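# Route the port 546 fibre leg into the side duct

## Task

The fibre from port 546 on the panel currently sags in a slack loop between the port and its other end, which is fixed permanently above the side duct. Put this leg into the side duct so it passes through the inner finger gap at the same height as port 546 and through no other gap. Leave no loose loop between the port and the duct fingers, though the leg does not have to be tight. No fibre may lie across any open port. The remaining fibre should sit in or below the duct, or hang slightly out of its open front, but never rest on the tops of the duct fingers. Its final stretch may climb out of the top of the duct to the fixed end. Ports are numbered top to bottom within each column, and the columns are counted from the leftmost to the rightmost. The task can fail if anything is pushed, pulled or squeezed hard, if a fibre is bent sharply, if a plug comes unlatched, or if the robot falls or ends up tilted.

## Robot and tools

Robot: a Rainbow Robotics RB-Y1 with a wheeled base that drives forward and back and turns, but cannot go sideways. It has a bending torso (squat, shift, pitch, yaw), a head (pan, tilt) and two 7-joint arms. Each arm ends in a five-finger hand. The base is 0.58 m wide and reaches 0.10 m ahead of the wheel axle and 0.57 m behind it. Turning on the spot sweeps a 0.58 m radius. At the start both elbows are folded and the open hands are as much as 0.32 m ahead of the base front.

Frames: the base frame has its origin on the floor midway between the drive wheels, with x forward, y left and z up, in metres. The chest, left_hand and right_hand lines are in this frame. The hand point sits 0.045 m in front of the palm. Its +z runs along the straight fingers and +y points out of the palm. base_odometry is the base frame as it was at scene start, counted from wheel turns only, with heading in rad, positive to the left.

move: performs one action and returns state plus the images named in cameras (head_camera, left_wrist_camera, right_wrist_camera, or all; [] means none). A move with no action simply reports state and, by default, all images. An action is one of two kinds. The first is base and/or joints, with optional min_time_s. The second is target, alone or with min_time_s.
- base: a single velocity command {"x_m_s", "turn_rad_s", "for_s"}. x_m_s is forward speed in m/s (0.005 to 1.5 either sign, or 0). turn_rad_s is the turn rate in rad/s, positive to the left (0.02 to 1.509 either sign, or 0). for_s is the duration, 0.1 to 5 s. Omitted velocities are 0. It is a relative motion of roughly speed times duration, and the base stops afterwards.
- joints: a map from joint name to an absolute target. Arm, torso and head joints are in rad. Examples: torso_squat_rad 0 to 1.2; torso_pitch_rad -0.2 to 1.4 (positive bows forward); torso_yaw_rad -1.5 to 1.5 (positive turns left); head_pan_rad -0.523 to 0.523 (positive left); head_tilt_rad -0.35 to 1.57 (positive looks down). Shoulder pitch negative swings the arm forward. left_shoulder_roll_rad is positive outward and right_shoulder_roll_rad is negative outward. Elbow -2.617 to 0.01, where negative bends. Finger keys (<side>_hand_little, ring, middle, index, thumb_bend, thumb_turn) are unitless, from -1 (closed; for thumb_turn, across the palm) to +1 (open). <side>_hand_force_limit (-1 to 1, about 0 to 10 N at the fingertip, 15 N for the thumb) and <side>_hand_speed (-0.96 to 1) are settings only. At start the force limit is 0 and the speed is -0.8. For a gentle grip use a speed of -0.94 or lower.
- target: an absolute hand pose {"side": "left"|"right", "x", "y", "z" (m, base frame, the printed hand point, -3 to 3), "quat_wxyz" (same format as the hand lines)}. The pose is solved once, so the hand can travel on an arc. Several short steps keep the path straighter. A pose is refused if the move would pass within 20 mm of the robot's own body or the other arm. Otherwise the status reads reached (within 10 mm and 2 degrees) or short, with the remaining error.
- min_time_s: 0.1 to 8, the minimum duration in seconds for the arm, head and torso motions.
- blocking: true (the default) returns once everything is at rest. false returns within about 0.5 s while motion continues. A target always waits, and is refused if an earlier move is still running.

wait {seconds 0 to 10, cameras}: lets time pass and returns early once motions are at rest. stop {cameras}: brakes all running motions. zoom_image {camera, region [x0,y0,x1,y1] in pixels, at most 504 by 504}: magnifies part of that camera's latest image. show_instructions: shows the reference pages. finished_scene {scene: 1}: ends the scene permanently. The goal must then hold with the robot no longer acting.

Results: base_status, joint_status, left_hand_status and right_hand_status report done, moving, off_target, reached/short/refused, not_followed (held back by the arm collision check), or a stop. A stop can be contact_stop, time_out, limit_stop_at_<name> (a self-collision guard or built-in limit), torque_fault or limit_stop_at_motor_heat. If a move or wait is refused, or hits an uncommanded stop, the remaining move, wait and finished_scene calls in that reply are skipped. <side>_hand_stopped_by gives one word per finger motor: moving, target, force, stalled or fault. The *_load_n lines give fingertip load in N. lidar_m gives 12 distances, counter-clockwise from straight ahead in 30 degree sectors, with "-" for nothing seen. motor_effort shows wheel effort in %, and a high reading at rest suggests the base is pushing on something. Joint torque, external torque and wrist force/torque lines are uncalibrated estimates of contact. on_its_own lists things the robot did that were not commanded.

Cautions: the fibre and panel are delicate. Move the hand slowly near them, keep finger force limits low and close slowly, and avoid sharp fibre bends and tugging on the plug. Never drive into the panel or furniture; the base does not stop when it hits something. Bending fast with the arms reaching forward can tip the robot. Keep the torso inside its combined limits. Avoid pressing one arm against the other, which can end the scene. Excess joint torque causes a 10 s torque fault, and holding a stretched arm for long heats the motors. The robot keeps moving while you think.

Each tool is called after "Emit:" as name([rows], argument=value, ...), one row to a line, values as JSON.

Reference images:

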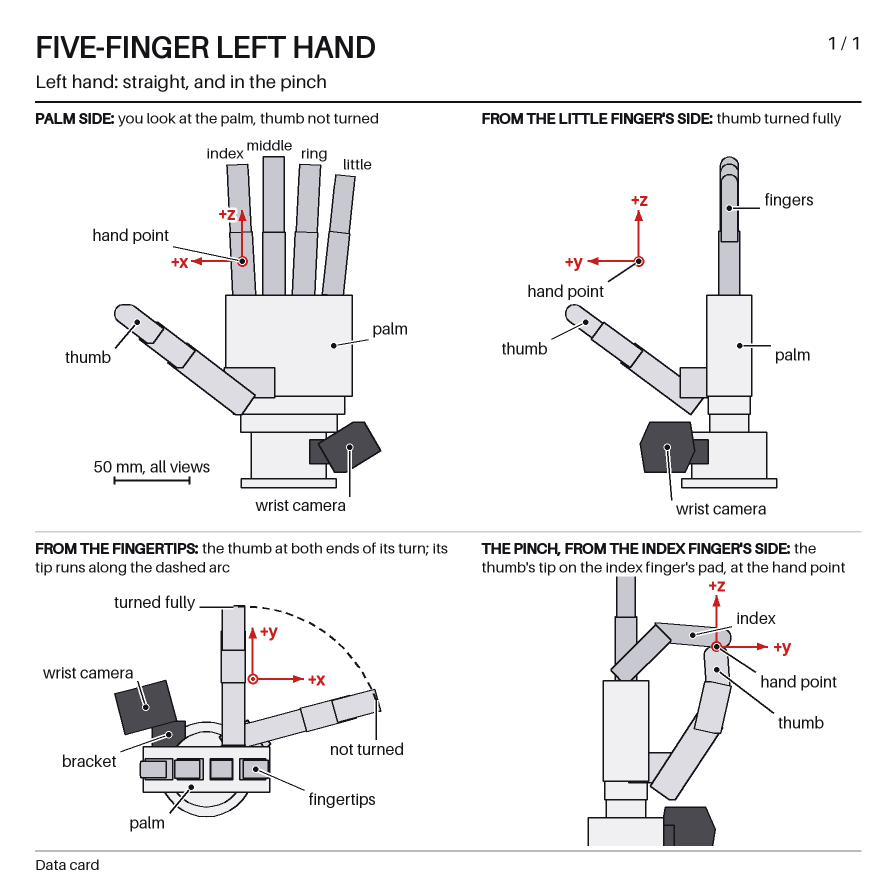

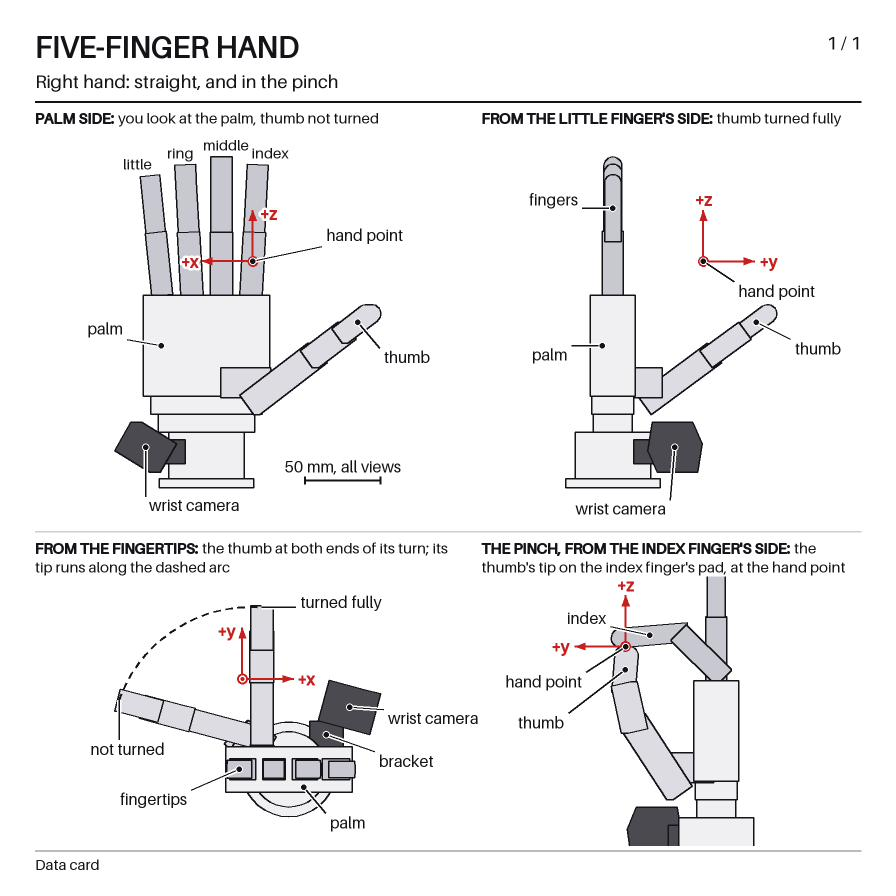

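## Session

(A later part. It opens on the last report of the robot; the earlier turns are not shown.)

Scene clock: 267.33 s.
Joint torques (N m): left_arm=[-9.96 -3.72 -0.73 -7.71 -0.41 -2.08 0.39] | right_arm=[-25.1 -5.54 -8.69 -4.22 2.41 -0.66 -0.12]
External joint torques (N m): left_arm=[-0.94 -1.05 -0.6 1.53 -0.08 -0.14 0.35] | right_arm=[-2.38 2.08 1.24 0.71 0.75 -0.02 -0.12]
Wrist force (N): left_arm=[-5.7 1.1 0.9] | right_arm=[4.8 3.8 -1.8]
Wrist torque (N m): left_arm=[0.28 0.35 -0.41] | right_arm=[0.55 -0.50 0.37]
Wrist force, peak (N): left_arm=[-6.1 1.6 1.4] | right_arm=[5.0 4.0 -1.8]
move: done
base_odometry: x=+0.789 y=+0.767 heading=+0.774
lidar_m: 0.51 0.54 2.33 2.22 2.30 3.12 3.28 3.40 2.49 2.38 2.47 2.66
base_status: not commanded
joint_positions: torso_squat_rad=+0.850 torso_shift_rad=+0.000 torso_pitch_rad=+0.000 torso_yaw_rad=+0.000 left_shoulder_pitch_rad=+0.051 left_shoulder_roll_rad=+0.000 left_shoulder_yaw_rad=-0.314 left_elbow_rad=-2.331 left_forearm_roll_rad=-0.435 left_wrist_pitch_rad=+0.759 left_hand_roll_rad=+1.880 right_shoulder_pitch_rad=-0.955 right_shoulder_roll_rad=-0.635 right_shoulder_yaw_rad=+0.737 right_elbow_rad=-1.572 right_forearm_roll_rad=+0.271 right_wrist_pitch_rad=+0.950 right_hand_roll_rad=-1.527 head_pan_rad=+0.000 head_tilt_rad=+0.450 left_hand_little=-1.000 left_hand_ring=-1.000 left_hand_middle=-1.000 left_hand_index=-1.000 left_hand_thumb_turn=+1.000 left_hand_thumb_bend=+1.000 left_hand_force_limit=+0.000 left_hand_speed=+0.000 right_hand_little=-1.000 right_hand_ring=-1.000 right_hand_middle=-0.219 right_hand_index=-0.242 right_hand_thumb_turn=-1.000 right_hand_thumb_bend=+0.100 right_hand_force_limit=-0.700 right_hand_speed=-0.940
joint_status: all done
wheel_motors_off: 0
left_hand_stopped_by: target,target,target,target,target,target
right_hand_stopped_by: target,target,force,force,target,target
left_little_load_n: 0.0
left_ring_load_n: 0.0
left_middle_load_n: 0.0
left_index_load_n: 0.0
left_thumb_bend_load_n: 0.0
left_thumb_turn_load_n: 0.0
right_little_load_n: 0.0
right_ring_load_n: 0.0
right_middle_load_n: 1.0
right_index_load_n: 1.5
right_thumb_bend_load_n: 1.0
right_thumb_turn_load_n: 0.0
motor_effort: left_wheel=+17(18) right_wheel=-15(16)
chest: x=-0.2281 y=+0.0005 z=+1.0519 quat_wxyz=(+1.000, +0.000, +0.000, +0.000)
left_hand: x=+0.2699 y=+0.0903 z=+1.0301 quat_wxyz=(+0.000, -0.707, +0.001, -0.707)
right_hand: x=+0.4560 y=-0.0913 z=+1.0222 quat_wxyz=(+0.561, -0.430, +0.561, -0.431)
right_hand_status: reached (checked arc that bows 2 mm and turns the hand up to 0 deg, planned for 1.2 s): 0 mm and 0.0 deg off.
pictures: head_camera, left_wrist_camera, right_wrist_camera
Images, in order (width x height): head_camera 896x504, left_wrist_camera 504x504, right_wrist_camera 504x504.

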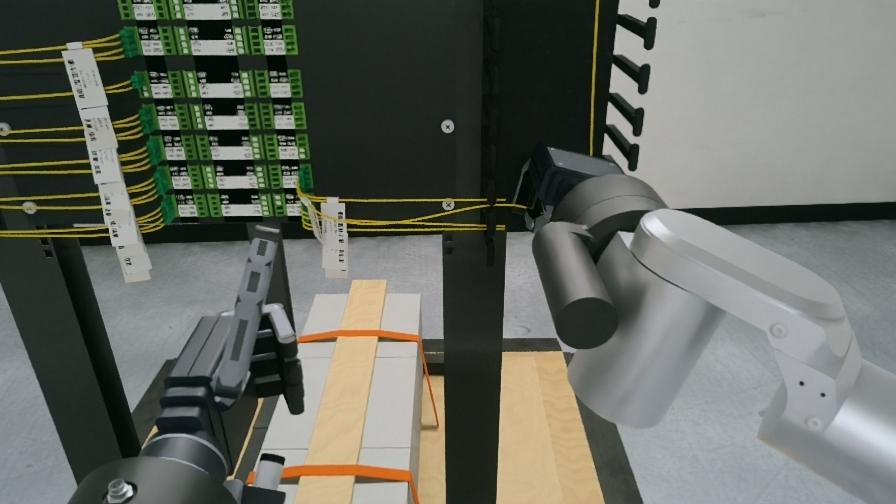

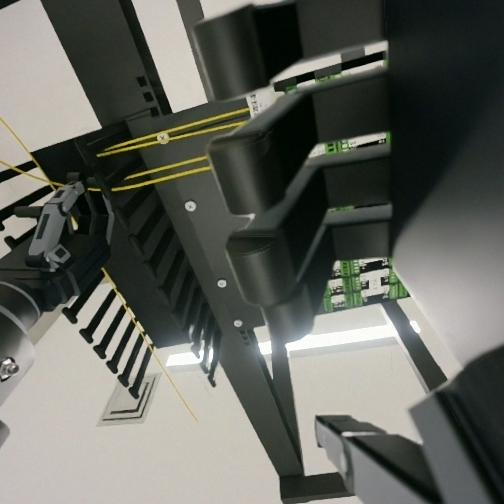

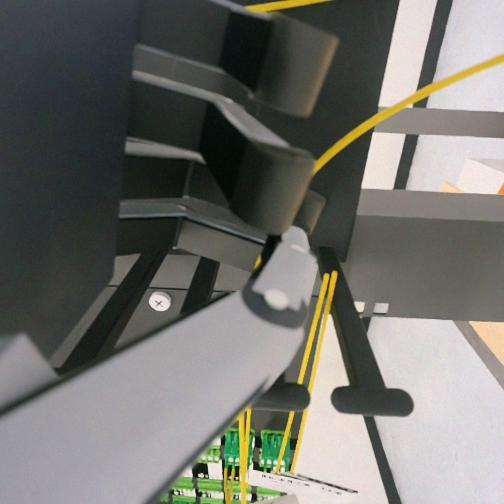

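Emit:
move(target={"side": "right", "x": 0.456, "y": -0.093, "z": 1.015, "quat_wxyz": [0.561, -0.4305, 0.561, -0.4305]}, min_time_s=1.2)

Emit:
move(joints={"right_hand_speed": -0.75, "right_hand_thumb_bend": 0.8}, cameras=["head_camera", "left_wrist_camera", "right_wrist_camera"])

Emit:
zoom_image(camera="left_wrist_camera", region=[0, 100, 180, 280])

Emit:
zoom_image(camera="head_camera", region=[280, 120, 620, 290])

Scene clock: 270.63 s.
Joint torques (N m): left_arm=[-10.28 -3.53 -0.73 -7.74 -0.29 -2.08 0.33] | right_arm=[-22.22 -5.3 -8.61 -4.05 2.1 -0.86 -0.17]
External joint torques (N m): left_arm=[-1.25 -0.85 -0.6 1.49 0.03 -0.13 0.29] | right_arm=[0.43 2.3 1.3 0.95 0.45 -0.25 -0.17]
Wrist force (N): left_arm=[-5.1 1.5 1.7] | right_arm=[4.8 3.9 -1.6]
Wrist torque (N m): left_arm=[0.23 0.25 -0.45] | right_arm=[0.57 -0.51 0.38]
Wrist force, peak (N): left_arm=[-6.4 1.4 1.3] | right_arm=[5.0 3.9 -1.7]
move: done
base_odometry: x=+0.789 y=+0.767 heading=+0.774
lidar_m: 0.51 0.54 2.32 2.22 2.30 3.11 3.28 3.40 2.49 2.39 2.49 2.67
base_status: not commanded
joint_positions: torso_squat_rad=+0.850 torso_shift_rad=+0.000 torso_pitch_rad=+0.000 torso_yaw_rad=+0.000 left_shoulder_pitch_rad=+0.051 left_shoulder_roll_rad=+0.000 left_shoulder_yaw_rad=-0.314 left_elbow_rad=-2.331 left_forearm_roll_rad=-0.435 left_wrist_pitch_rad=+0.759 left_hand_roll_rad=+1.880 right_shoulder_pitch_rad=-0.940 right_shoulder_roll_rad=-0.634 right_shoulder_yaw_rad=+0.739 right_elbow_rad=-1.569 right_forearm_roll_rad=+0.288 right_wrist_pitch_rad=+0.939 right_hand_roll_rad=-1.539 head_pan_rad=+0.000 head_tilt_rad=+0.450 left_hand_little=-1.000 left_hand_ring=-1.000 left_hand_middle=-1.000 left_hand_index=-1.000 left_hand_thumb_turn=+1.000 left_hand_thumb_bend=+1.000 left_hand_force_limit=+0.000 left_hand_speed=+0.000 right_hand_little=-1.000 right_hand_ring=-1.000 right_hand_middle=-0.219 right_hand_index=-0.242 right_hand_thumb_turn=-1.000 right_hand_thumb_bend=+0.100 right_hand_force_limit=-0.700 right_hand_speed=-0.940
joint_status: all done
wheel_motors_off: 0
left_hand_stopped_by: target,target,target,target,target,target
right_hand_stopped_by: target,target,force,force,target,target
left_little_load_n: -0.5
left_ring_load_n: 0.0
left_middle_load_n: 0.0
left_index_load_n: 0.0
left_thumb_bend_load_n: 0.0
left_thumb_turn_load_n: 0.0
right_little_load_n: 0.5
right_ring_load_n: 0.0
right_middle_load_n: 1.5
right_index_load_n: 1.5
right_thumb_bend_load_n: 1.0
right_thumb_turn_load_n: 0.0
motor_effort: left_wheel=+18(18) right_wheel=-15(16)
chest: x=-0.2281 y=+0.0005 z=+1.0519 quat_wxyz=(+1.000, +0.000, +0.000, +0.000)
left_hand: x=+0.2699 y=+0.0903 z=+1.0301 quat_wxyz=(+0.000, -0.707, +0.001, -0.707)
right_hand: x=+0.4560 y=-0.0931 z=+1.0156 quat_wxyz=(+0.561, -0.430, +0.561, -0.431)
right_hand_status: reached (checked arc that bows 0 mm and turns the hand up to 0 deg, planned for 1.2 s): 1 mm and 0.0 deg off.
pictures: none

Scene clock: 273.07 s.
Joint torques (N m): left_arm=[-10.08 -3.83 -0.63 -7.71 -0.41 -2.07 0.39] | right_arm=[-22.46 -6.14 -8.45 -4.41 2.29 -0.82 -0.1]
External joint torques (N m): left_arm=[-1.05 -1.15 -0.5 1.52 -0.08 -0.13 0.35] | right_arm=[0.19 1.46 1.46 0.6 0.64 -0.2 -0.09]
Wrist force (N): left_arm=[-5.6 0.8 1.3] | right_arm=[4.7 3.9 -1.7]
Wrist torque (N m): left_arm=[0.19 0.34 -0.45] | right_arm=[0.57 -0.47 0.36]
Wrist force, peak (N): left_arm=[-6.1 1.4 1.3] | right_arm=[4.9 3.9 -1.8]
move: done
base_odometry: x=+0.789 y=+0.767 heading=+0.774
lidar_m: 0.50 0.53 2.31 2.23 2.30 3.11 3.28 3.38 2.50 2.39 2.48 2.67
base_status: not commanded
joint_positions: torso_squat_rad=+0.850 torso_shift_rad=+0.000 torso_pitch_rad=+0.000 torso_yaw_rad=+0.000 left_shoulder_pitch_rad=+0.051 left_shoulder_roll_rad=+0.000 left_shoulder_yaw_rad=-0.314 left_elbow_rad=-2.331 left_forearm_roll_rad=-0.435 left_wrist_pitch_rad=+0.759 left_hand_roll_rad=+1.880 right_shoulder_pitch_rad=-0.940 right_shoulder_roll_rad=-0.634 right_shoulder_yaw_rad=+0.739 right_elbow_rad=-1.569 right_forearm_roll_rad=+0.288 right_wrist_pitch_rad=+0.939 right_hand_roll_rad=-1.539 head_pan_rad=+0.000 head_tilt_rad=+0.450 left_hand_little=-1.000 left_hand_ring=-1.000 left_hand_middle=-1.000 left_hand_index=-1.000 left_hand_thumb_turn=+1.000 left_hand_thumb_bend=+1.000 left_hand_force_limit=+0.000 left_hand_speed=+0.000 right_hand_little=-1.000 right_hand_ring=-1.000 right_hand_middle=-0.219 right_hand_index=-0.242 right_hand_thumb_turn=-1.000 right_hand_thumb_bend=+0.800 right_hand_force_limit=-0.700 right_hand_speed=-0.750
joint_status: all done
wheel_motors_off: 0
left_hand_stopped_by: target,target,target,target,target,target
right_hand_stopped_by: target,target,force,force,target,target
left_little_load_n: 0.0
left_ring_load_n: 0.0
left_middle_load_n: 0.0
left_index_load_n: 0.0
left_thumb_bend_load_n: 0.0
left_thumb_turn_load_n: 0.0
right_little_load_n: 0.0
right_ring_load_n: 0.0
right_middle_load_n: 0.0
right_index_load_n: 0.0
right_thumb_bend_load_n: 0.0
right_thumb_turn_load_n: 0.0
motor_effort: left_wheel=+17(18) right_wheel=-15(16)
chest: x=-0.2281 y=+0.0005 z=+1.0519 quat_wxyz=(+1.000, +0.000, +0.000, +0.000)
left_hand: x=+0.2699 y=+0.0903 z=+1.0301 quat_wxyz=(+0.000, -0.707, +0.001, -0.707)
right_hand: x=+0.4560 y=-0.0931 z=+1.0156 quat_wxyz=(+0.561, -0.430, +0.561, -0.431)
Images, in order (width x height): head_camera 896x504, left_wrist_camera 504x504, right_wrist_camera 504x504.

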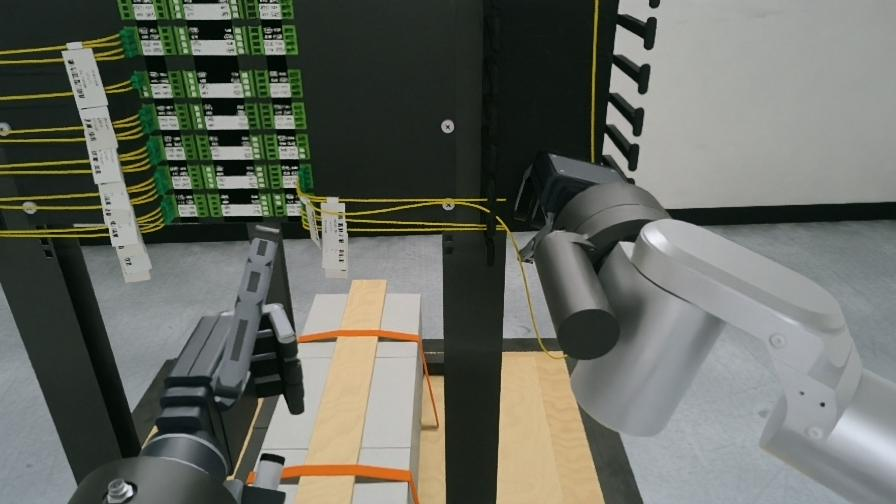

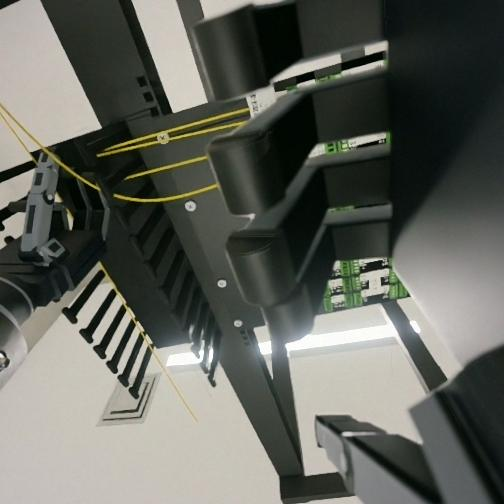

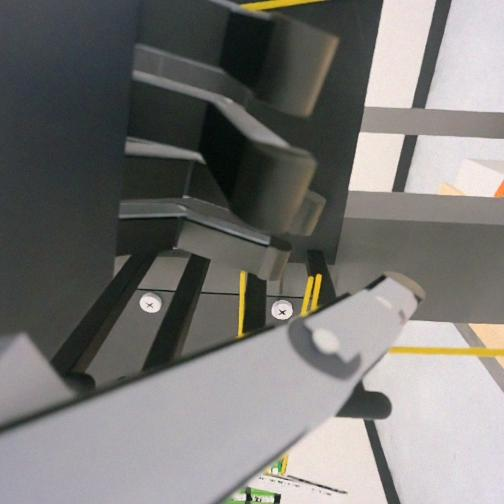

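Scaled by 2.800 from the camera's image (finer frame: 720x720).

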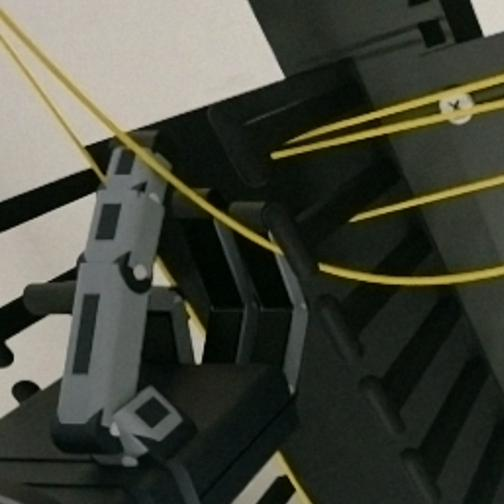

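Scaled by 1.482 from the camera's image (finer frame: 1280x720).

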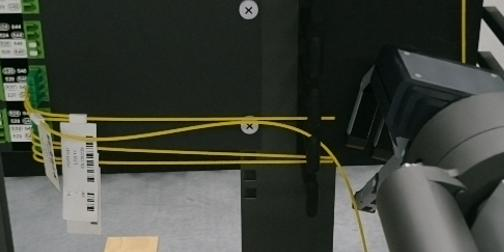

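Emit:
zoom_image(camera="head_camera", region=[450, 180, 550, 280])

Emit:
zoom_image(camera="left_wrist_camera", region=[60, 150, 160, 250])

Scaled by 5.040 from the camera's image (finer frame: 1280x720).

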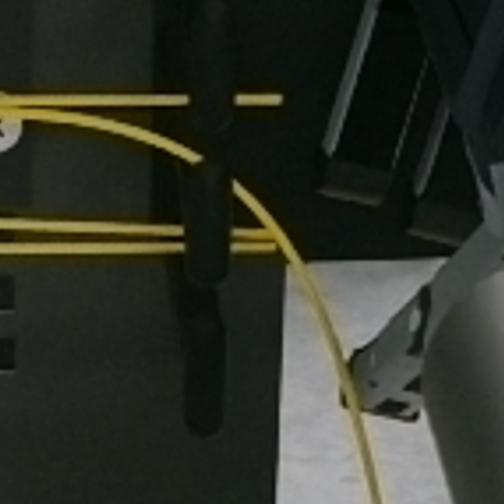

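Scaled by 5.040 from the camera's image (finer frame: 720x720).

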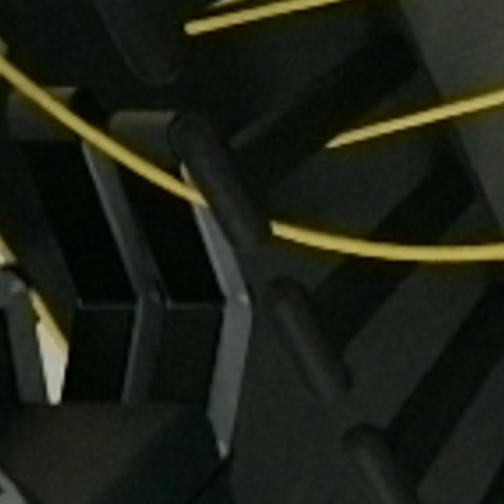

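Emit:
move(target={"side": "right", "x": 0.452, "y": -0.105, "z": 1.04, "quat_wxyz": [0.561, -0.4305, 0.561, -0.4305]}, min_time_s=2, cameras=["head_camera", "left_wrist_camera", "right_wrist_camera"])

Emit:
zoom_image(camera="left_wrist_camera", region=[0, 80, 200, 280])

Emit:
zoom_image(camera="head_camera", region=[440, 120, 640, 320])

Scene clock: 283.40 s.
Joint torques (N m): left_arm=[-9.87 -3.67 -0.57 -8.05 -0.27 -2.05 0.29] | right_arm=[-21.61 -24.76 -21.46 4.48 5.07 5.7 0.38]
External joint torques (N m): left_arm=[-0.84 -0.99 -0.43 1.18 0.06 -0.1 0.25] | right_arm=[0.88 -16.72 -11.27 9.07 3.42 6.41 0.39]
Wrist force (N): left_arm=[-5.2 1.2 1.0] | right_arm=[-22.9 17.5 -0.7]
Wrist torque (N m): left_arm=[0.27 0.26 -0.42] | right_arm=[0.89 0.27 -0.58]
Wrist force, peak (N): left_arm=[-6.1 1.7 1.3] | right_arm=[-16.0 42.5 9.0]
move: done
base_odometry: x=+0.789 y=+0.767 heading=+0.774
lidar_m: 0.51 0.52 2.32 2.22 2.30 3.12 3.29 3.39 2.49 2.39 2.49 2.65
base_status: not commanded
joint_positions: torso_squat_rad=+0.850 torso_shift_rad=+0.000 torso_pitch_rad=+0.000 torso_yaw_rad=+0.001 left_shoulder_pitch_rad=+0.051 left_shoulder_roll_rad=+0.000 left_shoulder_yaw_rad=-0.314 left_elbow_rad=-2.331 left_forearm_roll_rad=-0.435 left_wrist_pitch_rad=+0.759 left_hand_roll_rad=+1.880 right_shoulder_pitch_rad=-0.960 right_shoulder_roll_rad=-0.685 right_shoulder_yaw_rad=+0.714 right_elbow_rad=-1.626 right_forearm_roll_rad=+0.204 right_wrist_pitch_rad=+0.961 right_hand_roll_rad=-1.491 head_pan_rad=+0.000 head_tilt_rad=+0.450 left_hand_little=-1.000 left_hand_ring=-1.000 left_hand_middle=-1.000 left_hand_index=-1.000 left_hand_thumb_turn=+1.000 left_hand_thumb_bend=+1.000 left_hand_force_limit=+0.000 left_hand_speed=+0.000 right_hand_little=-1.000 right_hand_ring=-1.000 right_hand_middle=-0.219 right_hand_index=-0.242 right_hand_thumb_turn=-1.000 right_hand_thumb_bend=+0.800 right_hand_force_limit=-0.700 right_hand_speed=-0.750
joint_status: all done
wheel_motors_off: 0
left_hand_stopped_by: target,target,target,target,target,target
right_hand_stopped_by: target,target,force,force,target,target
left_little_load_n: 0.0
left_ring_load_n: 0.0
left_middle_load_n: 0.0
left_index_load_n: 0.0
left_thumb_bend_load_n: -0.5
left_thumb_turn_load_n: 0.0
right_little_load_n: 0.0
right_ring_load_n: 0.5
right_middle_load_n: -0.5
right_index_load_n: -0.5
right_thumb_bend_load_n: 0.0
right_thumb_turn_load_n: 0.0
motor_effort: left_wheel=+23(23) right_wheel=-19(21)
chest: x=-0.2278 y=+0.0008 z=+1.0519 quat_wxyz=(+1.000, -0.001, +0.000, +0.000)
left_hand: x=+0.2701 y=+0.0909 z=+1.0298 quat_wxyz=(+0.000, -0.707, +0.000, -0.707)
right_hand: x=+0.4511 y=-0.0997 z=+1.0389 quat_wxyz=(+0.563, -0.433, +0.560, -0.427)
right_hand_status: reached (checked arc that bows 1 mm and turns the hand up to 0 deg, planned for 2.0 s): 6 mm and 0.5 deg off.
Images, in order (width x height): head_camera 896x504, left_wrist_camera 504x504, right_wrist_camera 504x504.

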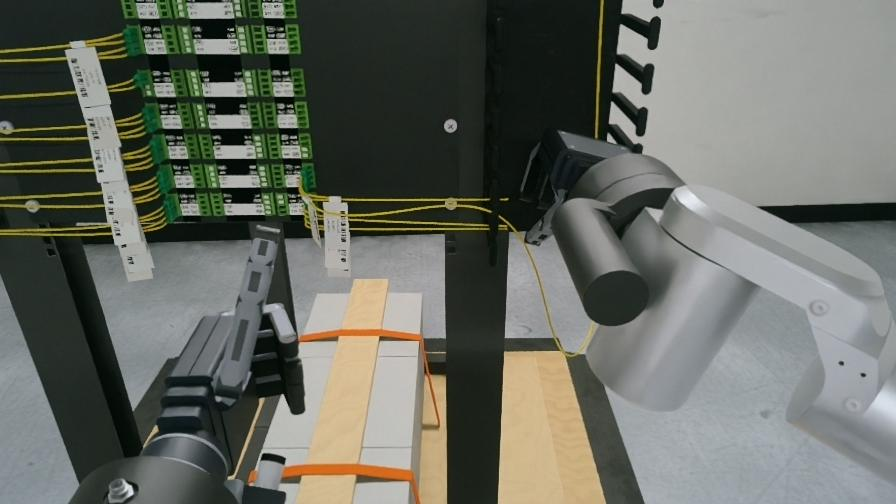

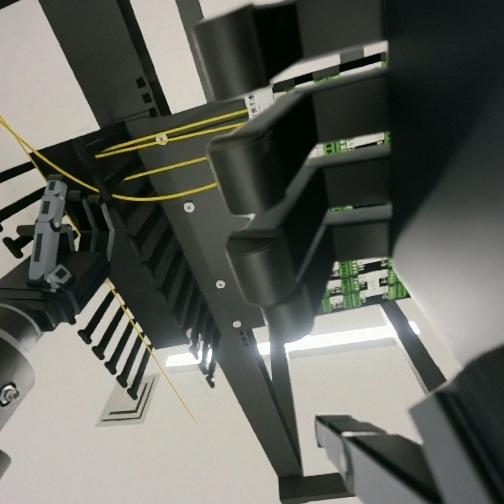

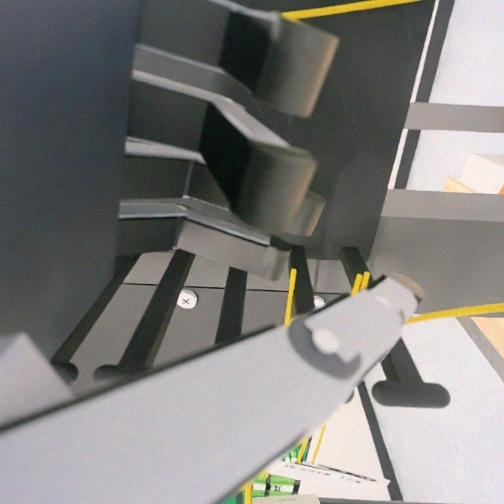

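Scaled by 2.520 from the camera's image (finer frame: 720x720).

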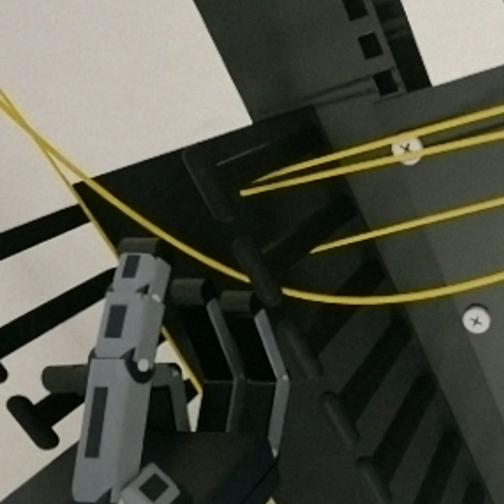

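Scaled by 2.520 from the camera's image (finer frame: 1280x720).

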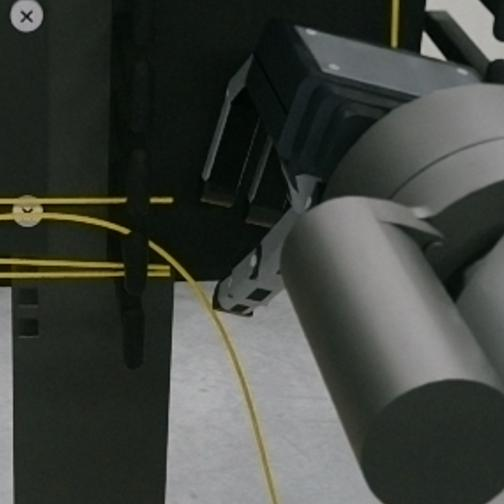

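Emit:
move(target={"side": "right", "x": 0.448, "y": -0.088, "z": 1.035, "quat_wxyz": [0.561, -0.4305, 0.561, -0.4305]}, min_time_s=1.5, cameras=["head_camera", "left_wrist_camera", "right_wrist_camera"])

Emit:
zoom_image(camera="left_wrist_camera", region=[0, 80, 200, 280])

Emit:
zoom_image(camera="head_camera", region=[440, 120, 640, 320])

Scene clock: 286.40 s.
Joint torques (N m): left_arm=[-9.82 -3.46 -0.65 -8.06 -0.45 -2.14 0.29] | right_arm=[-24.75 -6.08 -8.56 -5.34 2.03 -0.33 -0.33]
External joint torques (N m): left_arm=[-0.8 -0.78 -0.51 1.17 -0.12 -0.19 0.25] | right_arm=[-2.29 1.52 1.48 -0.62 0.34 0.37 -0.33]
Wrist force (N): left_arm=[-6.3 1.4 1.1] | right_arm=[4.9 3.7 -2.0]
Wrist torque (N m): left_arm=[0.28 0.45 -0.46] | right_arm=[0.55 -0.50 0.37]
Wrist force, peak (N): left_arm=[-6.1 1.9 1.3] | right_arm=[-22.9 18.8 0.9]
move: done
base_odometry: x=+0.789 y=+0.767 heading=+0.774
lidar_m: 0.50 0.54 2.32 2.22 2.31 3.13 3.28 3.40 2.50 2.39 2.46 2.66
base_status: not commanded
joint_positions: torso_squat_rad=+0.850 torso_shift_rad=+0.000 torso_pitch_rad=+0.000 torso_yaw_rad=+0.000 left_shoulder_pitch_rad=+0.051 left_shoulder_roll_rad=+0.000 left_shoulder_yaw_rad=-0.314 left_elbow_rad=-2.331 left_forearm_roll_rad=-0.435 left_wrist_pitch_rad=+0.759 left_hand_roll_rad=+1.880 right_shoulder_pitch_rad=-0.963 right_shoulder_roll_rad=-0.652 right_shoulder_yaw_rad=+0.725 right_elbow_rad=-1.629 right_forearm_roll_rad=+0.235 right_wrist_pitch_rad=+0.997 right_hand_roll_rad=-1.497 head_pan_rad=+0.000 head_tilt_rad=+0.450 left_hand_little=-1.000 left_hand_ring=-1.000 left_hand_middle=-1.000 left_hand_index=-1.000 left_hand_thumb_turn=+1.000 left_hand_thumb_bend=+1.000 left_hand_force_limit=+0.000 left_hand_speed=+0.000 right_hand_little=-1.000 right_hand_ring=-1.000 right_hand_middle=-0.219 right_hand_index=-0.242 right_hand_thumb_turn=-1.000 right_hand_thumb_bend=+0.800 right_hand_force_limit=-0.700 right_hand_speed=-0.750
joint_status: all done
wheel_motors_off: 0
left_hand_stopped_by: target,target,target,target,target,target
right_hand_stopped_by: target,target,force,force,target,target
left_little_load_n: 0.0
left_ring_load_n: 0.0
left_middle_load_n: 0.0
left_index_load_n: 0.0
left_thumb_bend_load_n: 0.0
left_thumb_turn_load_n: -0.5
right_little_load_n: 0.0
right_ring_load_n: 0.0
right_middle_load_n: -0.5
right_index_load_n: 0.0
right_thumb_bend_load_n: 0.0
right_thumb_turn_load_n: 0.0
motor_effort: left_wheel=+20(23) right_wheel=-18(20)
chest: x=-0.2279 y=+0.0006 z=+1.0519 quat_wxyz=(+1.000, +0.000, +0.000, +0.000)
left_hand: x=+0.2701 y=+0.0904 z=+1.0299 quat_wxyz=(+0.000, -0.707, +0.001, -0.707)
right_hand: x=+0.4477 y=-0.0890 z=+1.0356 quat_wxyz=(+0.561, -0.430, +0.561, -0.430)
right_hand_status: reached (checked arc that bows 0 mm and turns the hand up to 0 deg, planned for 1.5 s): 1 mm and 0.1 deg off.
Images, in order (width x height): head_camera 896x504, left_wrist_camera 504x504, right_wrist_camera 504x504.

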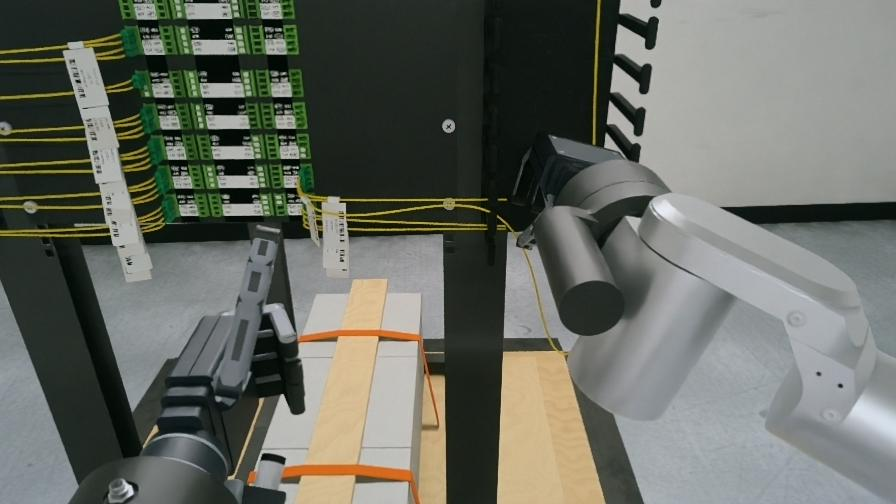

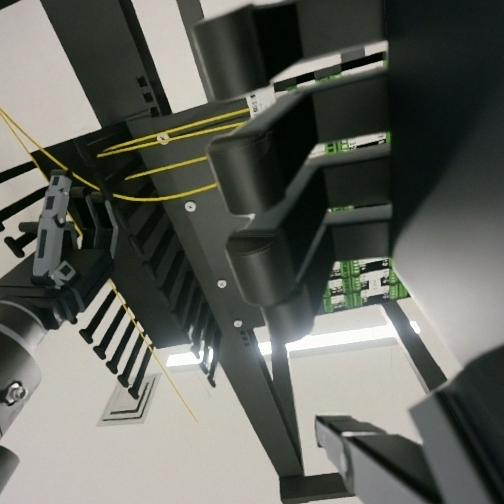

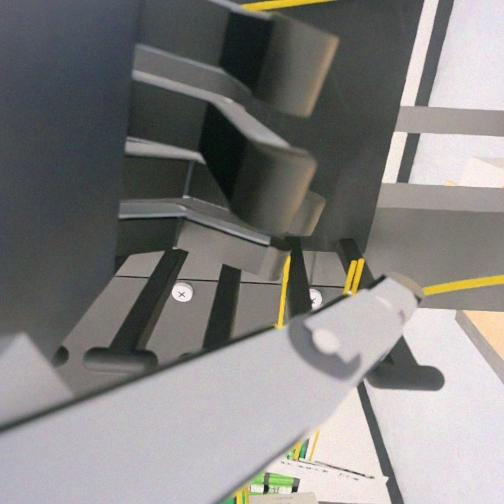

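Scaled by 2.520 from the camera's image (finer frame: 720x720).

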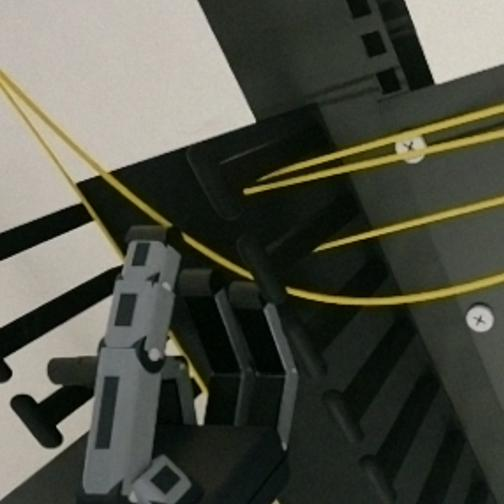

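Scaled by 2.520 from the camera's image (finer frame: 1280x720).

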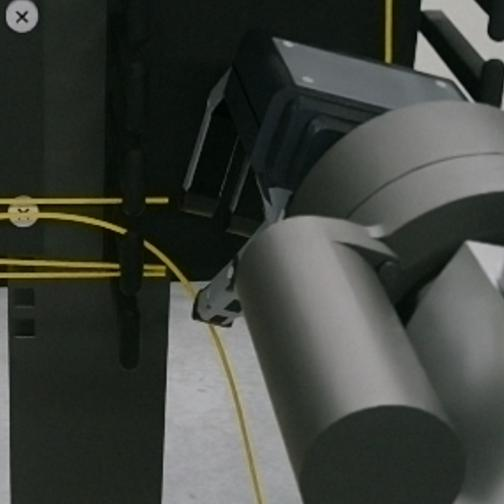

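Emit:
move(target={"side": "right", "x": 0.415, "y": -0.088, "z": 1.037, "quat_wxyz": [0.561, -0.4305, 0.561, -0.4305]}, min_time_s=1.5, cameras=["head_camera", "left_wrist_camera", "right_wrist_camera"])

Emit:
zoom_image(camera="left_wrist_camera", region=[0, 80, 200, 280])

Emit:
zoom_image(camera="head_camera", region=[440, 120, 640, 320])

Scene clock: 291.83 s.
Joint torques (N m): left_arm=[-9.69 -3.51 -0.67 -7.99 -0.38 -2.18 0.27] | right_arm=[-21.05 -7.52 -11.81 -4.91 2.3 -0.34 0.17]
External joint torques (N m): left_arm=[-0.67 -0.83 -0.54 1.25 -0.06 -0.23 0.23] | right_arm=[0.05 -0.26 -1.62 -0.41 0.5 0.38 0.18]
Wrist force (N): left_arm=[-4.9 1.2 0.5] | right_arm=[5.0 3.7 -1.6]
Wrist torque (N m): left_arm=[0.29 0.22 -0.38] | right_arm=[0.54 -0.54 0.45]
Wrist force, peak (N): left_arm=[-6.4 1.9 1.0] | right_arm=[5.2 3.8 -2.0]
move: done
base_odometry: x=+0.789 y=+0.767 heading=+0.774
lidar_m: 0.51 0.54 2.32 2.23 2.30 3.12 3.28 3.41 2.51 2.40 2.48 2.65
base_status: not commanded
joint_positions: torso_squat_rad=+0.850 torso_shift_rad=+0.000 torso_pitch_rad=+0.000 torso_yaw_rad=+0.000 left_shoulder_pitch_rad=+0.051 left_shoulder_roll_rad=+0.000 left_shoulder_yaw_rad=-0.314 left_elbow_rad=-2.331 left_forearm_roll_rad=-0.435 left_wrist_pitch_rad=+0.759 left_hand_roll_rad=+1.880 right_shoulder_pitch_rad=-0.910 right_shoulder_roll_rad=-0.692 right_shoulder_yaw_rad=+0.725 right_elbow_rad=-1.802 right_forearm_roll_rad=+0.236 right_wrist_pitch_rad=+1.106 right_hand_roll_rad=-1.484 head_pan_rad=+0.000 head_tilt_rad=+0.450 left_hand_little=-1.000 left_hand_ring=-1.000 left_hand_middle=-1.000 left_hand_index=-1.000 left_hand_thumb_turn=+1.000 left_hand_thumb_bend=+1.000 left_hand_force_limit=+0.000 left_hand_speed=+0.000 right_hand_little=-1.000 right_hand_ring=-1.000 right_hand_middle=-0.219 right_hand_index=-0.242 right_hand_thumb_turn=-1.000 right_hand_thumb_bend=+0.800 right_hand_force_limit=-0.700 right_hand_speed=-0.750
joint_status: all done
wheel_motors_off: 0
left_hand_stopped_by: target,target,target,target,target,target
right_hand_stopped_by: target,target,force,force,target,target
left_little_load_n: 0.0
left_ring_load_n: 0.0
left_middle_load_n: 0.0
left_index_load_n: 0.0
left_thumb_bend_load_n: 0.0
left_thumb_turn_load_n: 0.0
right_little_load_n: 0.0
right_ring_load_n: 0.0
right_middle_load_n: 0.0
right_index_load_n: 0.0
right_thumb_bend_load_n: 0.0
right_thumb_turn_load_n: 0.0
motor_effort: left_wheel=+20(20) right_wheel=-17(18)
chest: x=-0.2279 y=+0.0006 z=+1.0519 quat_wxyz=(+1.000, +0.000, +0.000, +0.000)
left_hand: x=+0.2701 y=+0.0904 z=+1.0299 quat_wxyz=(+0.000, -0.707, +0.001, -0.707)
right_hand: x=+0.4153 y=-0.0877 z=+1.0371 quat_wxyz=(+0.561, -0.431, +0.561, -0.430)
right_hand_status: reached (checked arc that bows 8 mm and turns the hand up to 1 deg, planned for 1.5 s): 0 mm and 0.0 deg off.
Images, in order (width x height): head_camera 896x504, left_wrist_camera 504x504, right_wrist_camera 504x504.

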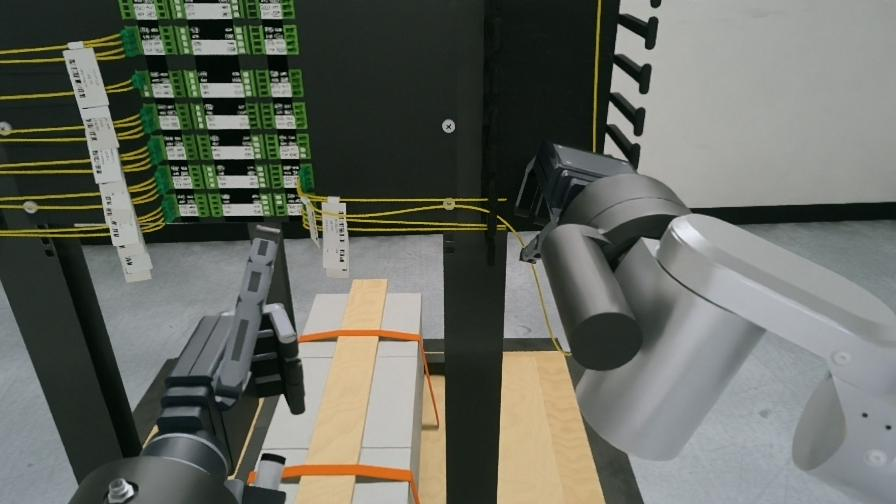

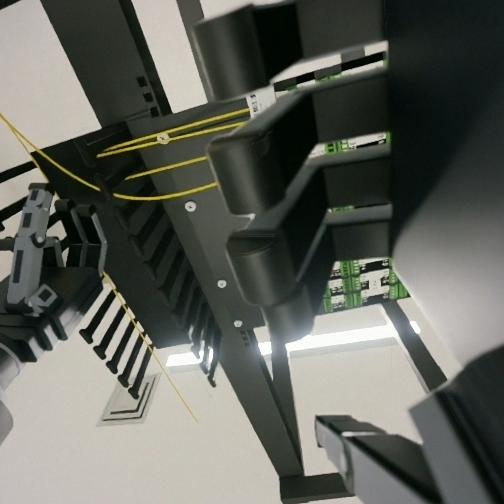

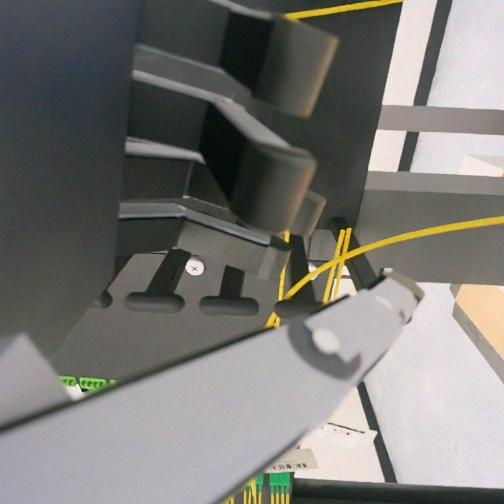

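Scaled by 2.520 from the camera's image (finer frame: 720x720).

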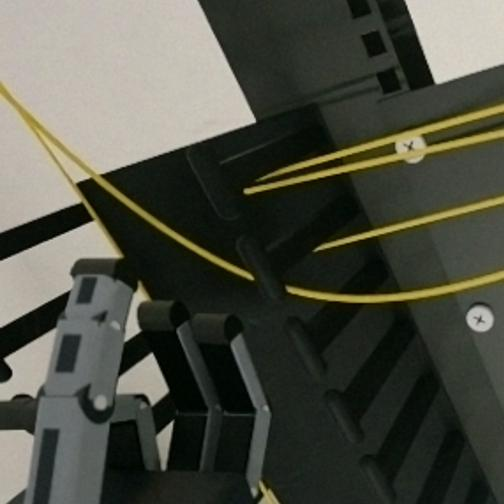

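Scaled by 2.520 from the camera's image (finer frame: 1280x720).

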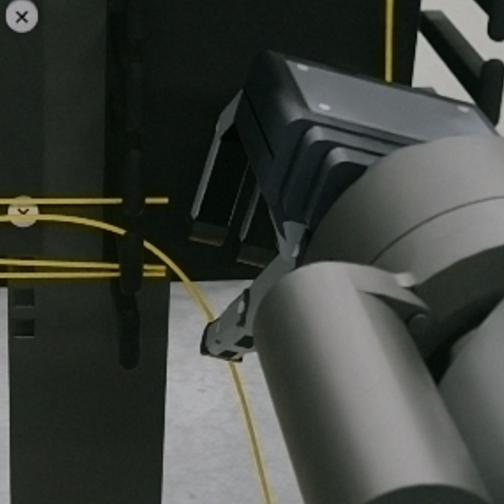

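Emit:
move(target={"side": "right", "x": 0.34, "y": -0.10, "z": 1.04, "quat_wxyz": [0.561, -0.4305, 0.561, -0.4305]}, min_time_s=2, cameras=["head_camera", "left_wrist_camera", "right_wrist_camera"])

Emit:
zoom_image(camera="left_wrist_camera", region=[0, 80, 200, 280])

Emit:
zoom_image(camera="head_camera", region=[280, 120, 640, 360])

Scene clock: 295.37 s.
Joint torques (N m): left_arm=[-9.96 -3.71 -0.66 -8.08 -0.42 -2.08 0.35] | right_arm=[-17.81 -7.4 -12.5 -4.26 2.4 -0.33 0.21]
External joint torques (N m): left_arm=[-0.93 -1.03 -0.53 1.16 -0.09 -0.14 0.31] | right_arm=[-0.03 -0.36 -2.7 -0.28 0.48 0.43 0.22]
Wrist force (N): left_arm=[-5.9 1.1 1.5] | right_arm=[5.0 3.7 -1.6]
Wrist torque (N m): left_arm=[0.20 0.39 -0.47] | right_arm=[0.52 -0.52 0.44]
Wrist force, peak (N): left_arm=[-6.2 1.4 1.0] | right_arm=[5.1 3.9 -2.0]
move: done
base_odometry: x=+0.789 y=+0.767 heading=+0.774
lidar_m: 0.51 0.53 2.31 2.23 2.31 3.12 3.29 3.40 2.49 2.39 2.45 2.64
base_status: not commanded
joint_positions: torso_squat_rad=+0.850 torso_shift_rad=+0.000 torso_pitch_rad=+0.000 torso_yaw_rad=+0.000 left_shoulder_pitch_rad=+0.051 left_shoulder_roll_rad=+0.000 left_shoulder_yaw_rad=-0.314 left_elbow_rad=-2.331 left_forearm_roll_rad=-0.435 left_wrist_pitch_rad=+0.759 left_hand_roll_rad=+1.880 right_shoulder_pitch_rad=-0.783 right_shoulder_roll_rad=-0.802 right_shoulder_yaw_rad=+0.713 right_elbow_rad=-2.171 right_forearm_roll_rad=+0.240 right_wrist_pitch_rad=+1.317 right_hand_roll_rad=-1.469 head_pan_rad=+0.000 head_tilt_rad=+0.450 left_hand_little=-1.000 left_hand_ring=-1.000 left_hand_middle=-1.000 left_hand_index=-1.000 left_hand_thumb_turn=+1.000 left_hand_thumb_bend=+1.000 left_hand_force_limit=+0.000 left_hand_speed=+0.000 right_hand_little=-1.000 right_hand_ring=-1.000 right_hand_middle=-0.219 right_hand_index=-0.242 right_hand_thumb_turn=-1.000 right_hand_thumb_bend=+0.800 right_hand_force_limit=-0.700 right_hand_speed=-0.750
joint_status: all done
wheel_motors_off: 0
left_hand_stopped_by: target,target,target,target,target,target
right_hand_stopped_by: target,target,force,force,target,target
left_little_load_n: 0.0
left_ring_load_n: 0.0
left_middle_load_n: 0.0
left_index_load_n: 0.0
left_thumb_bend_load_n: 0.0
left_thumb_turn_load_n: 0.0
right_little_load_n: 0.0
right_ring_load_n: 0.0
right_middle_load_n: 0.0
right_index_load_n: 0.0
right_thumb_bend_load_n: 0.0
right_thumb_turn_load_n: 0.0
motor_effort: left_wheel=+19(20) right_wheel=-16(18)
chest: x=-0.2279 y=+0.0006 z=+1.0519 quat_wxyz=(+1.000, +0.000, +0.000, +0.000)
left_hand: x=+0.2701 y=+0.0904 z=+1.0299 quat_wxyz=(+0.000, -0.707, +0.001, -0.707)
right_hand: x=+0.3401 y=-0.0997 z=+1.0400 quat_wxyz=(+0.561, -0.431, +0.561, -0.430)
right_hand_status: reached (checked arc that bows 17 mm and turns the hand up to 2 deg, planned for 2.0 s): 0 mm and 0.0 deg off.
Images, in order (width x height): head_camera 896x504, left_wrist_camera 504x504, right_wrist_camera 504x504.

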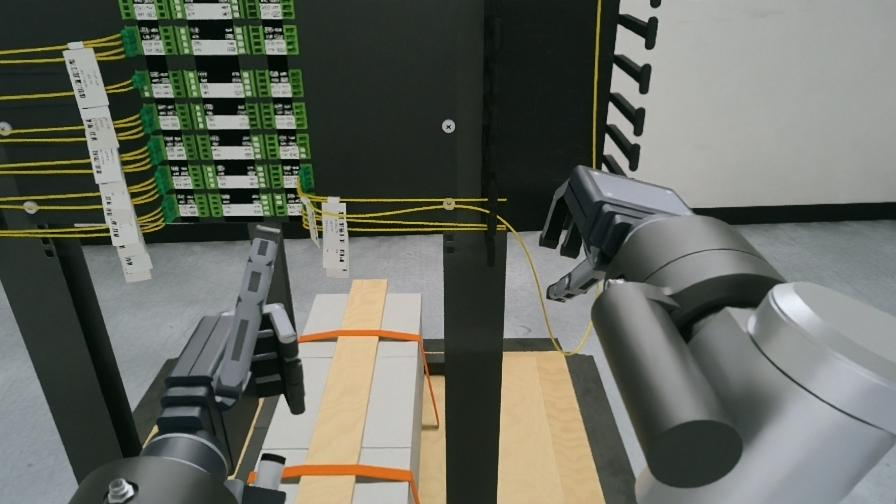

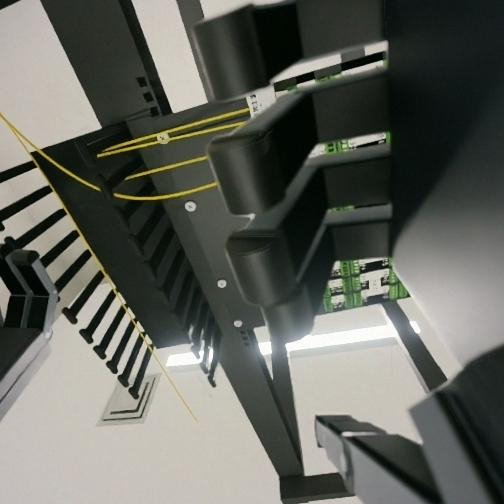

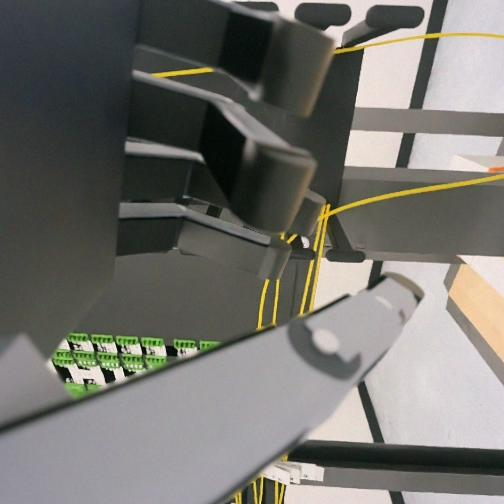

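Scaled by 2.520 from the camera's image (finer frame: 720x720).

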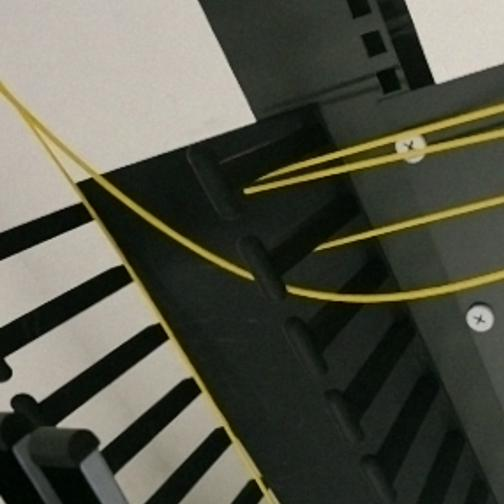

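Scaled by 1.400 from the camera's image (finer frame: 1280x720).

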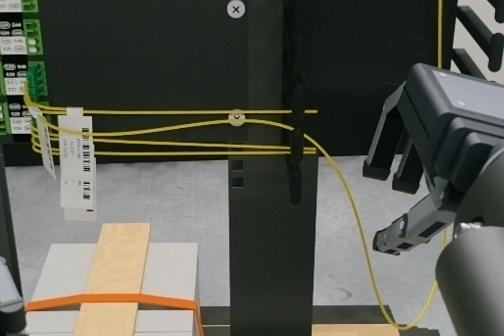

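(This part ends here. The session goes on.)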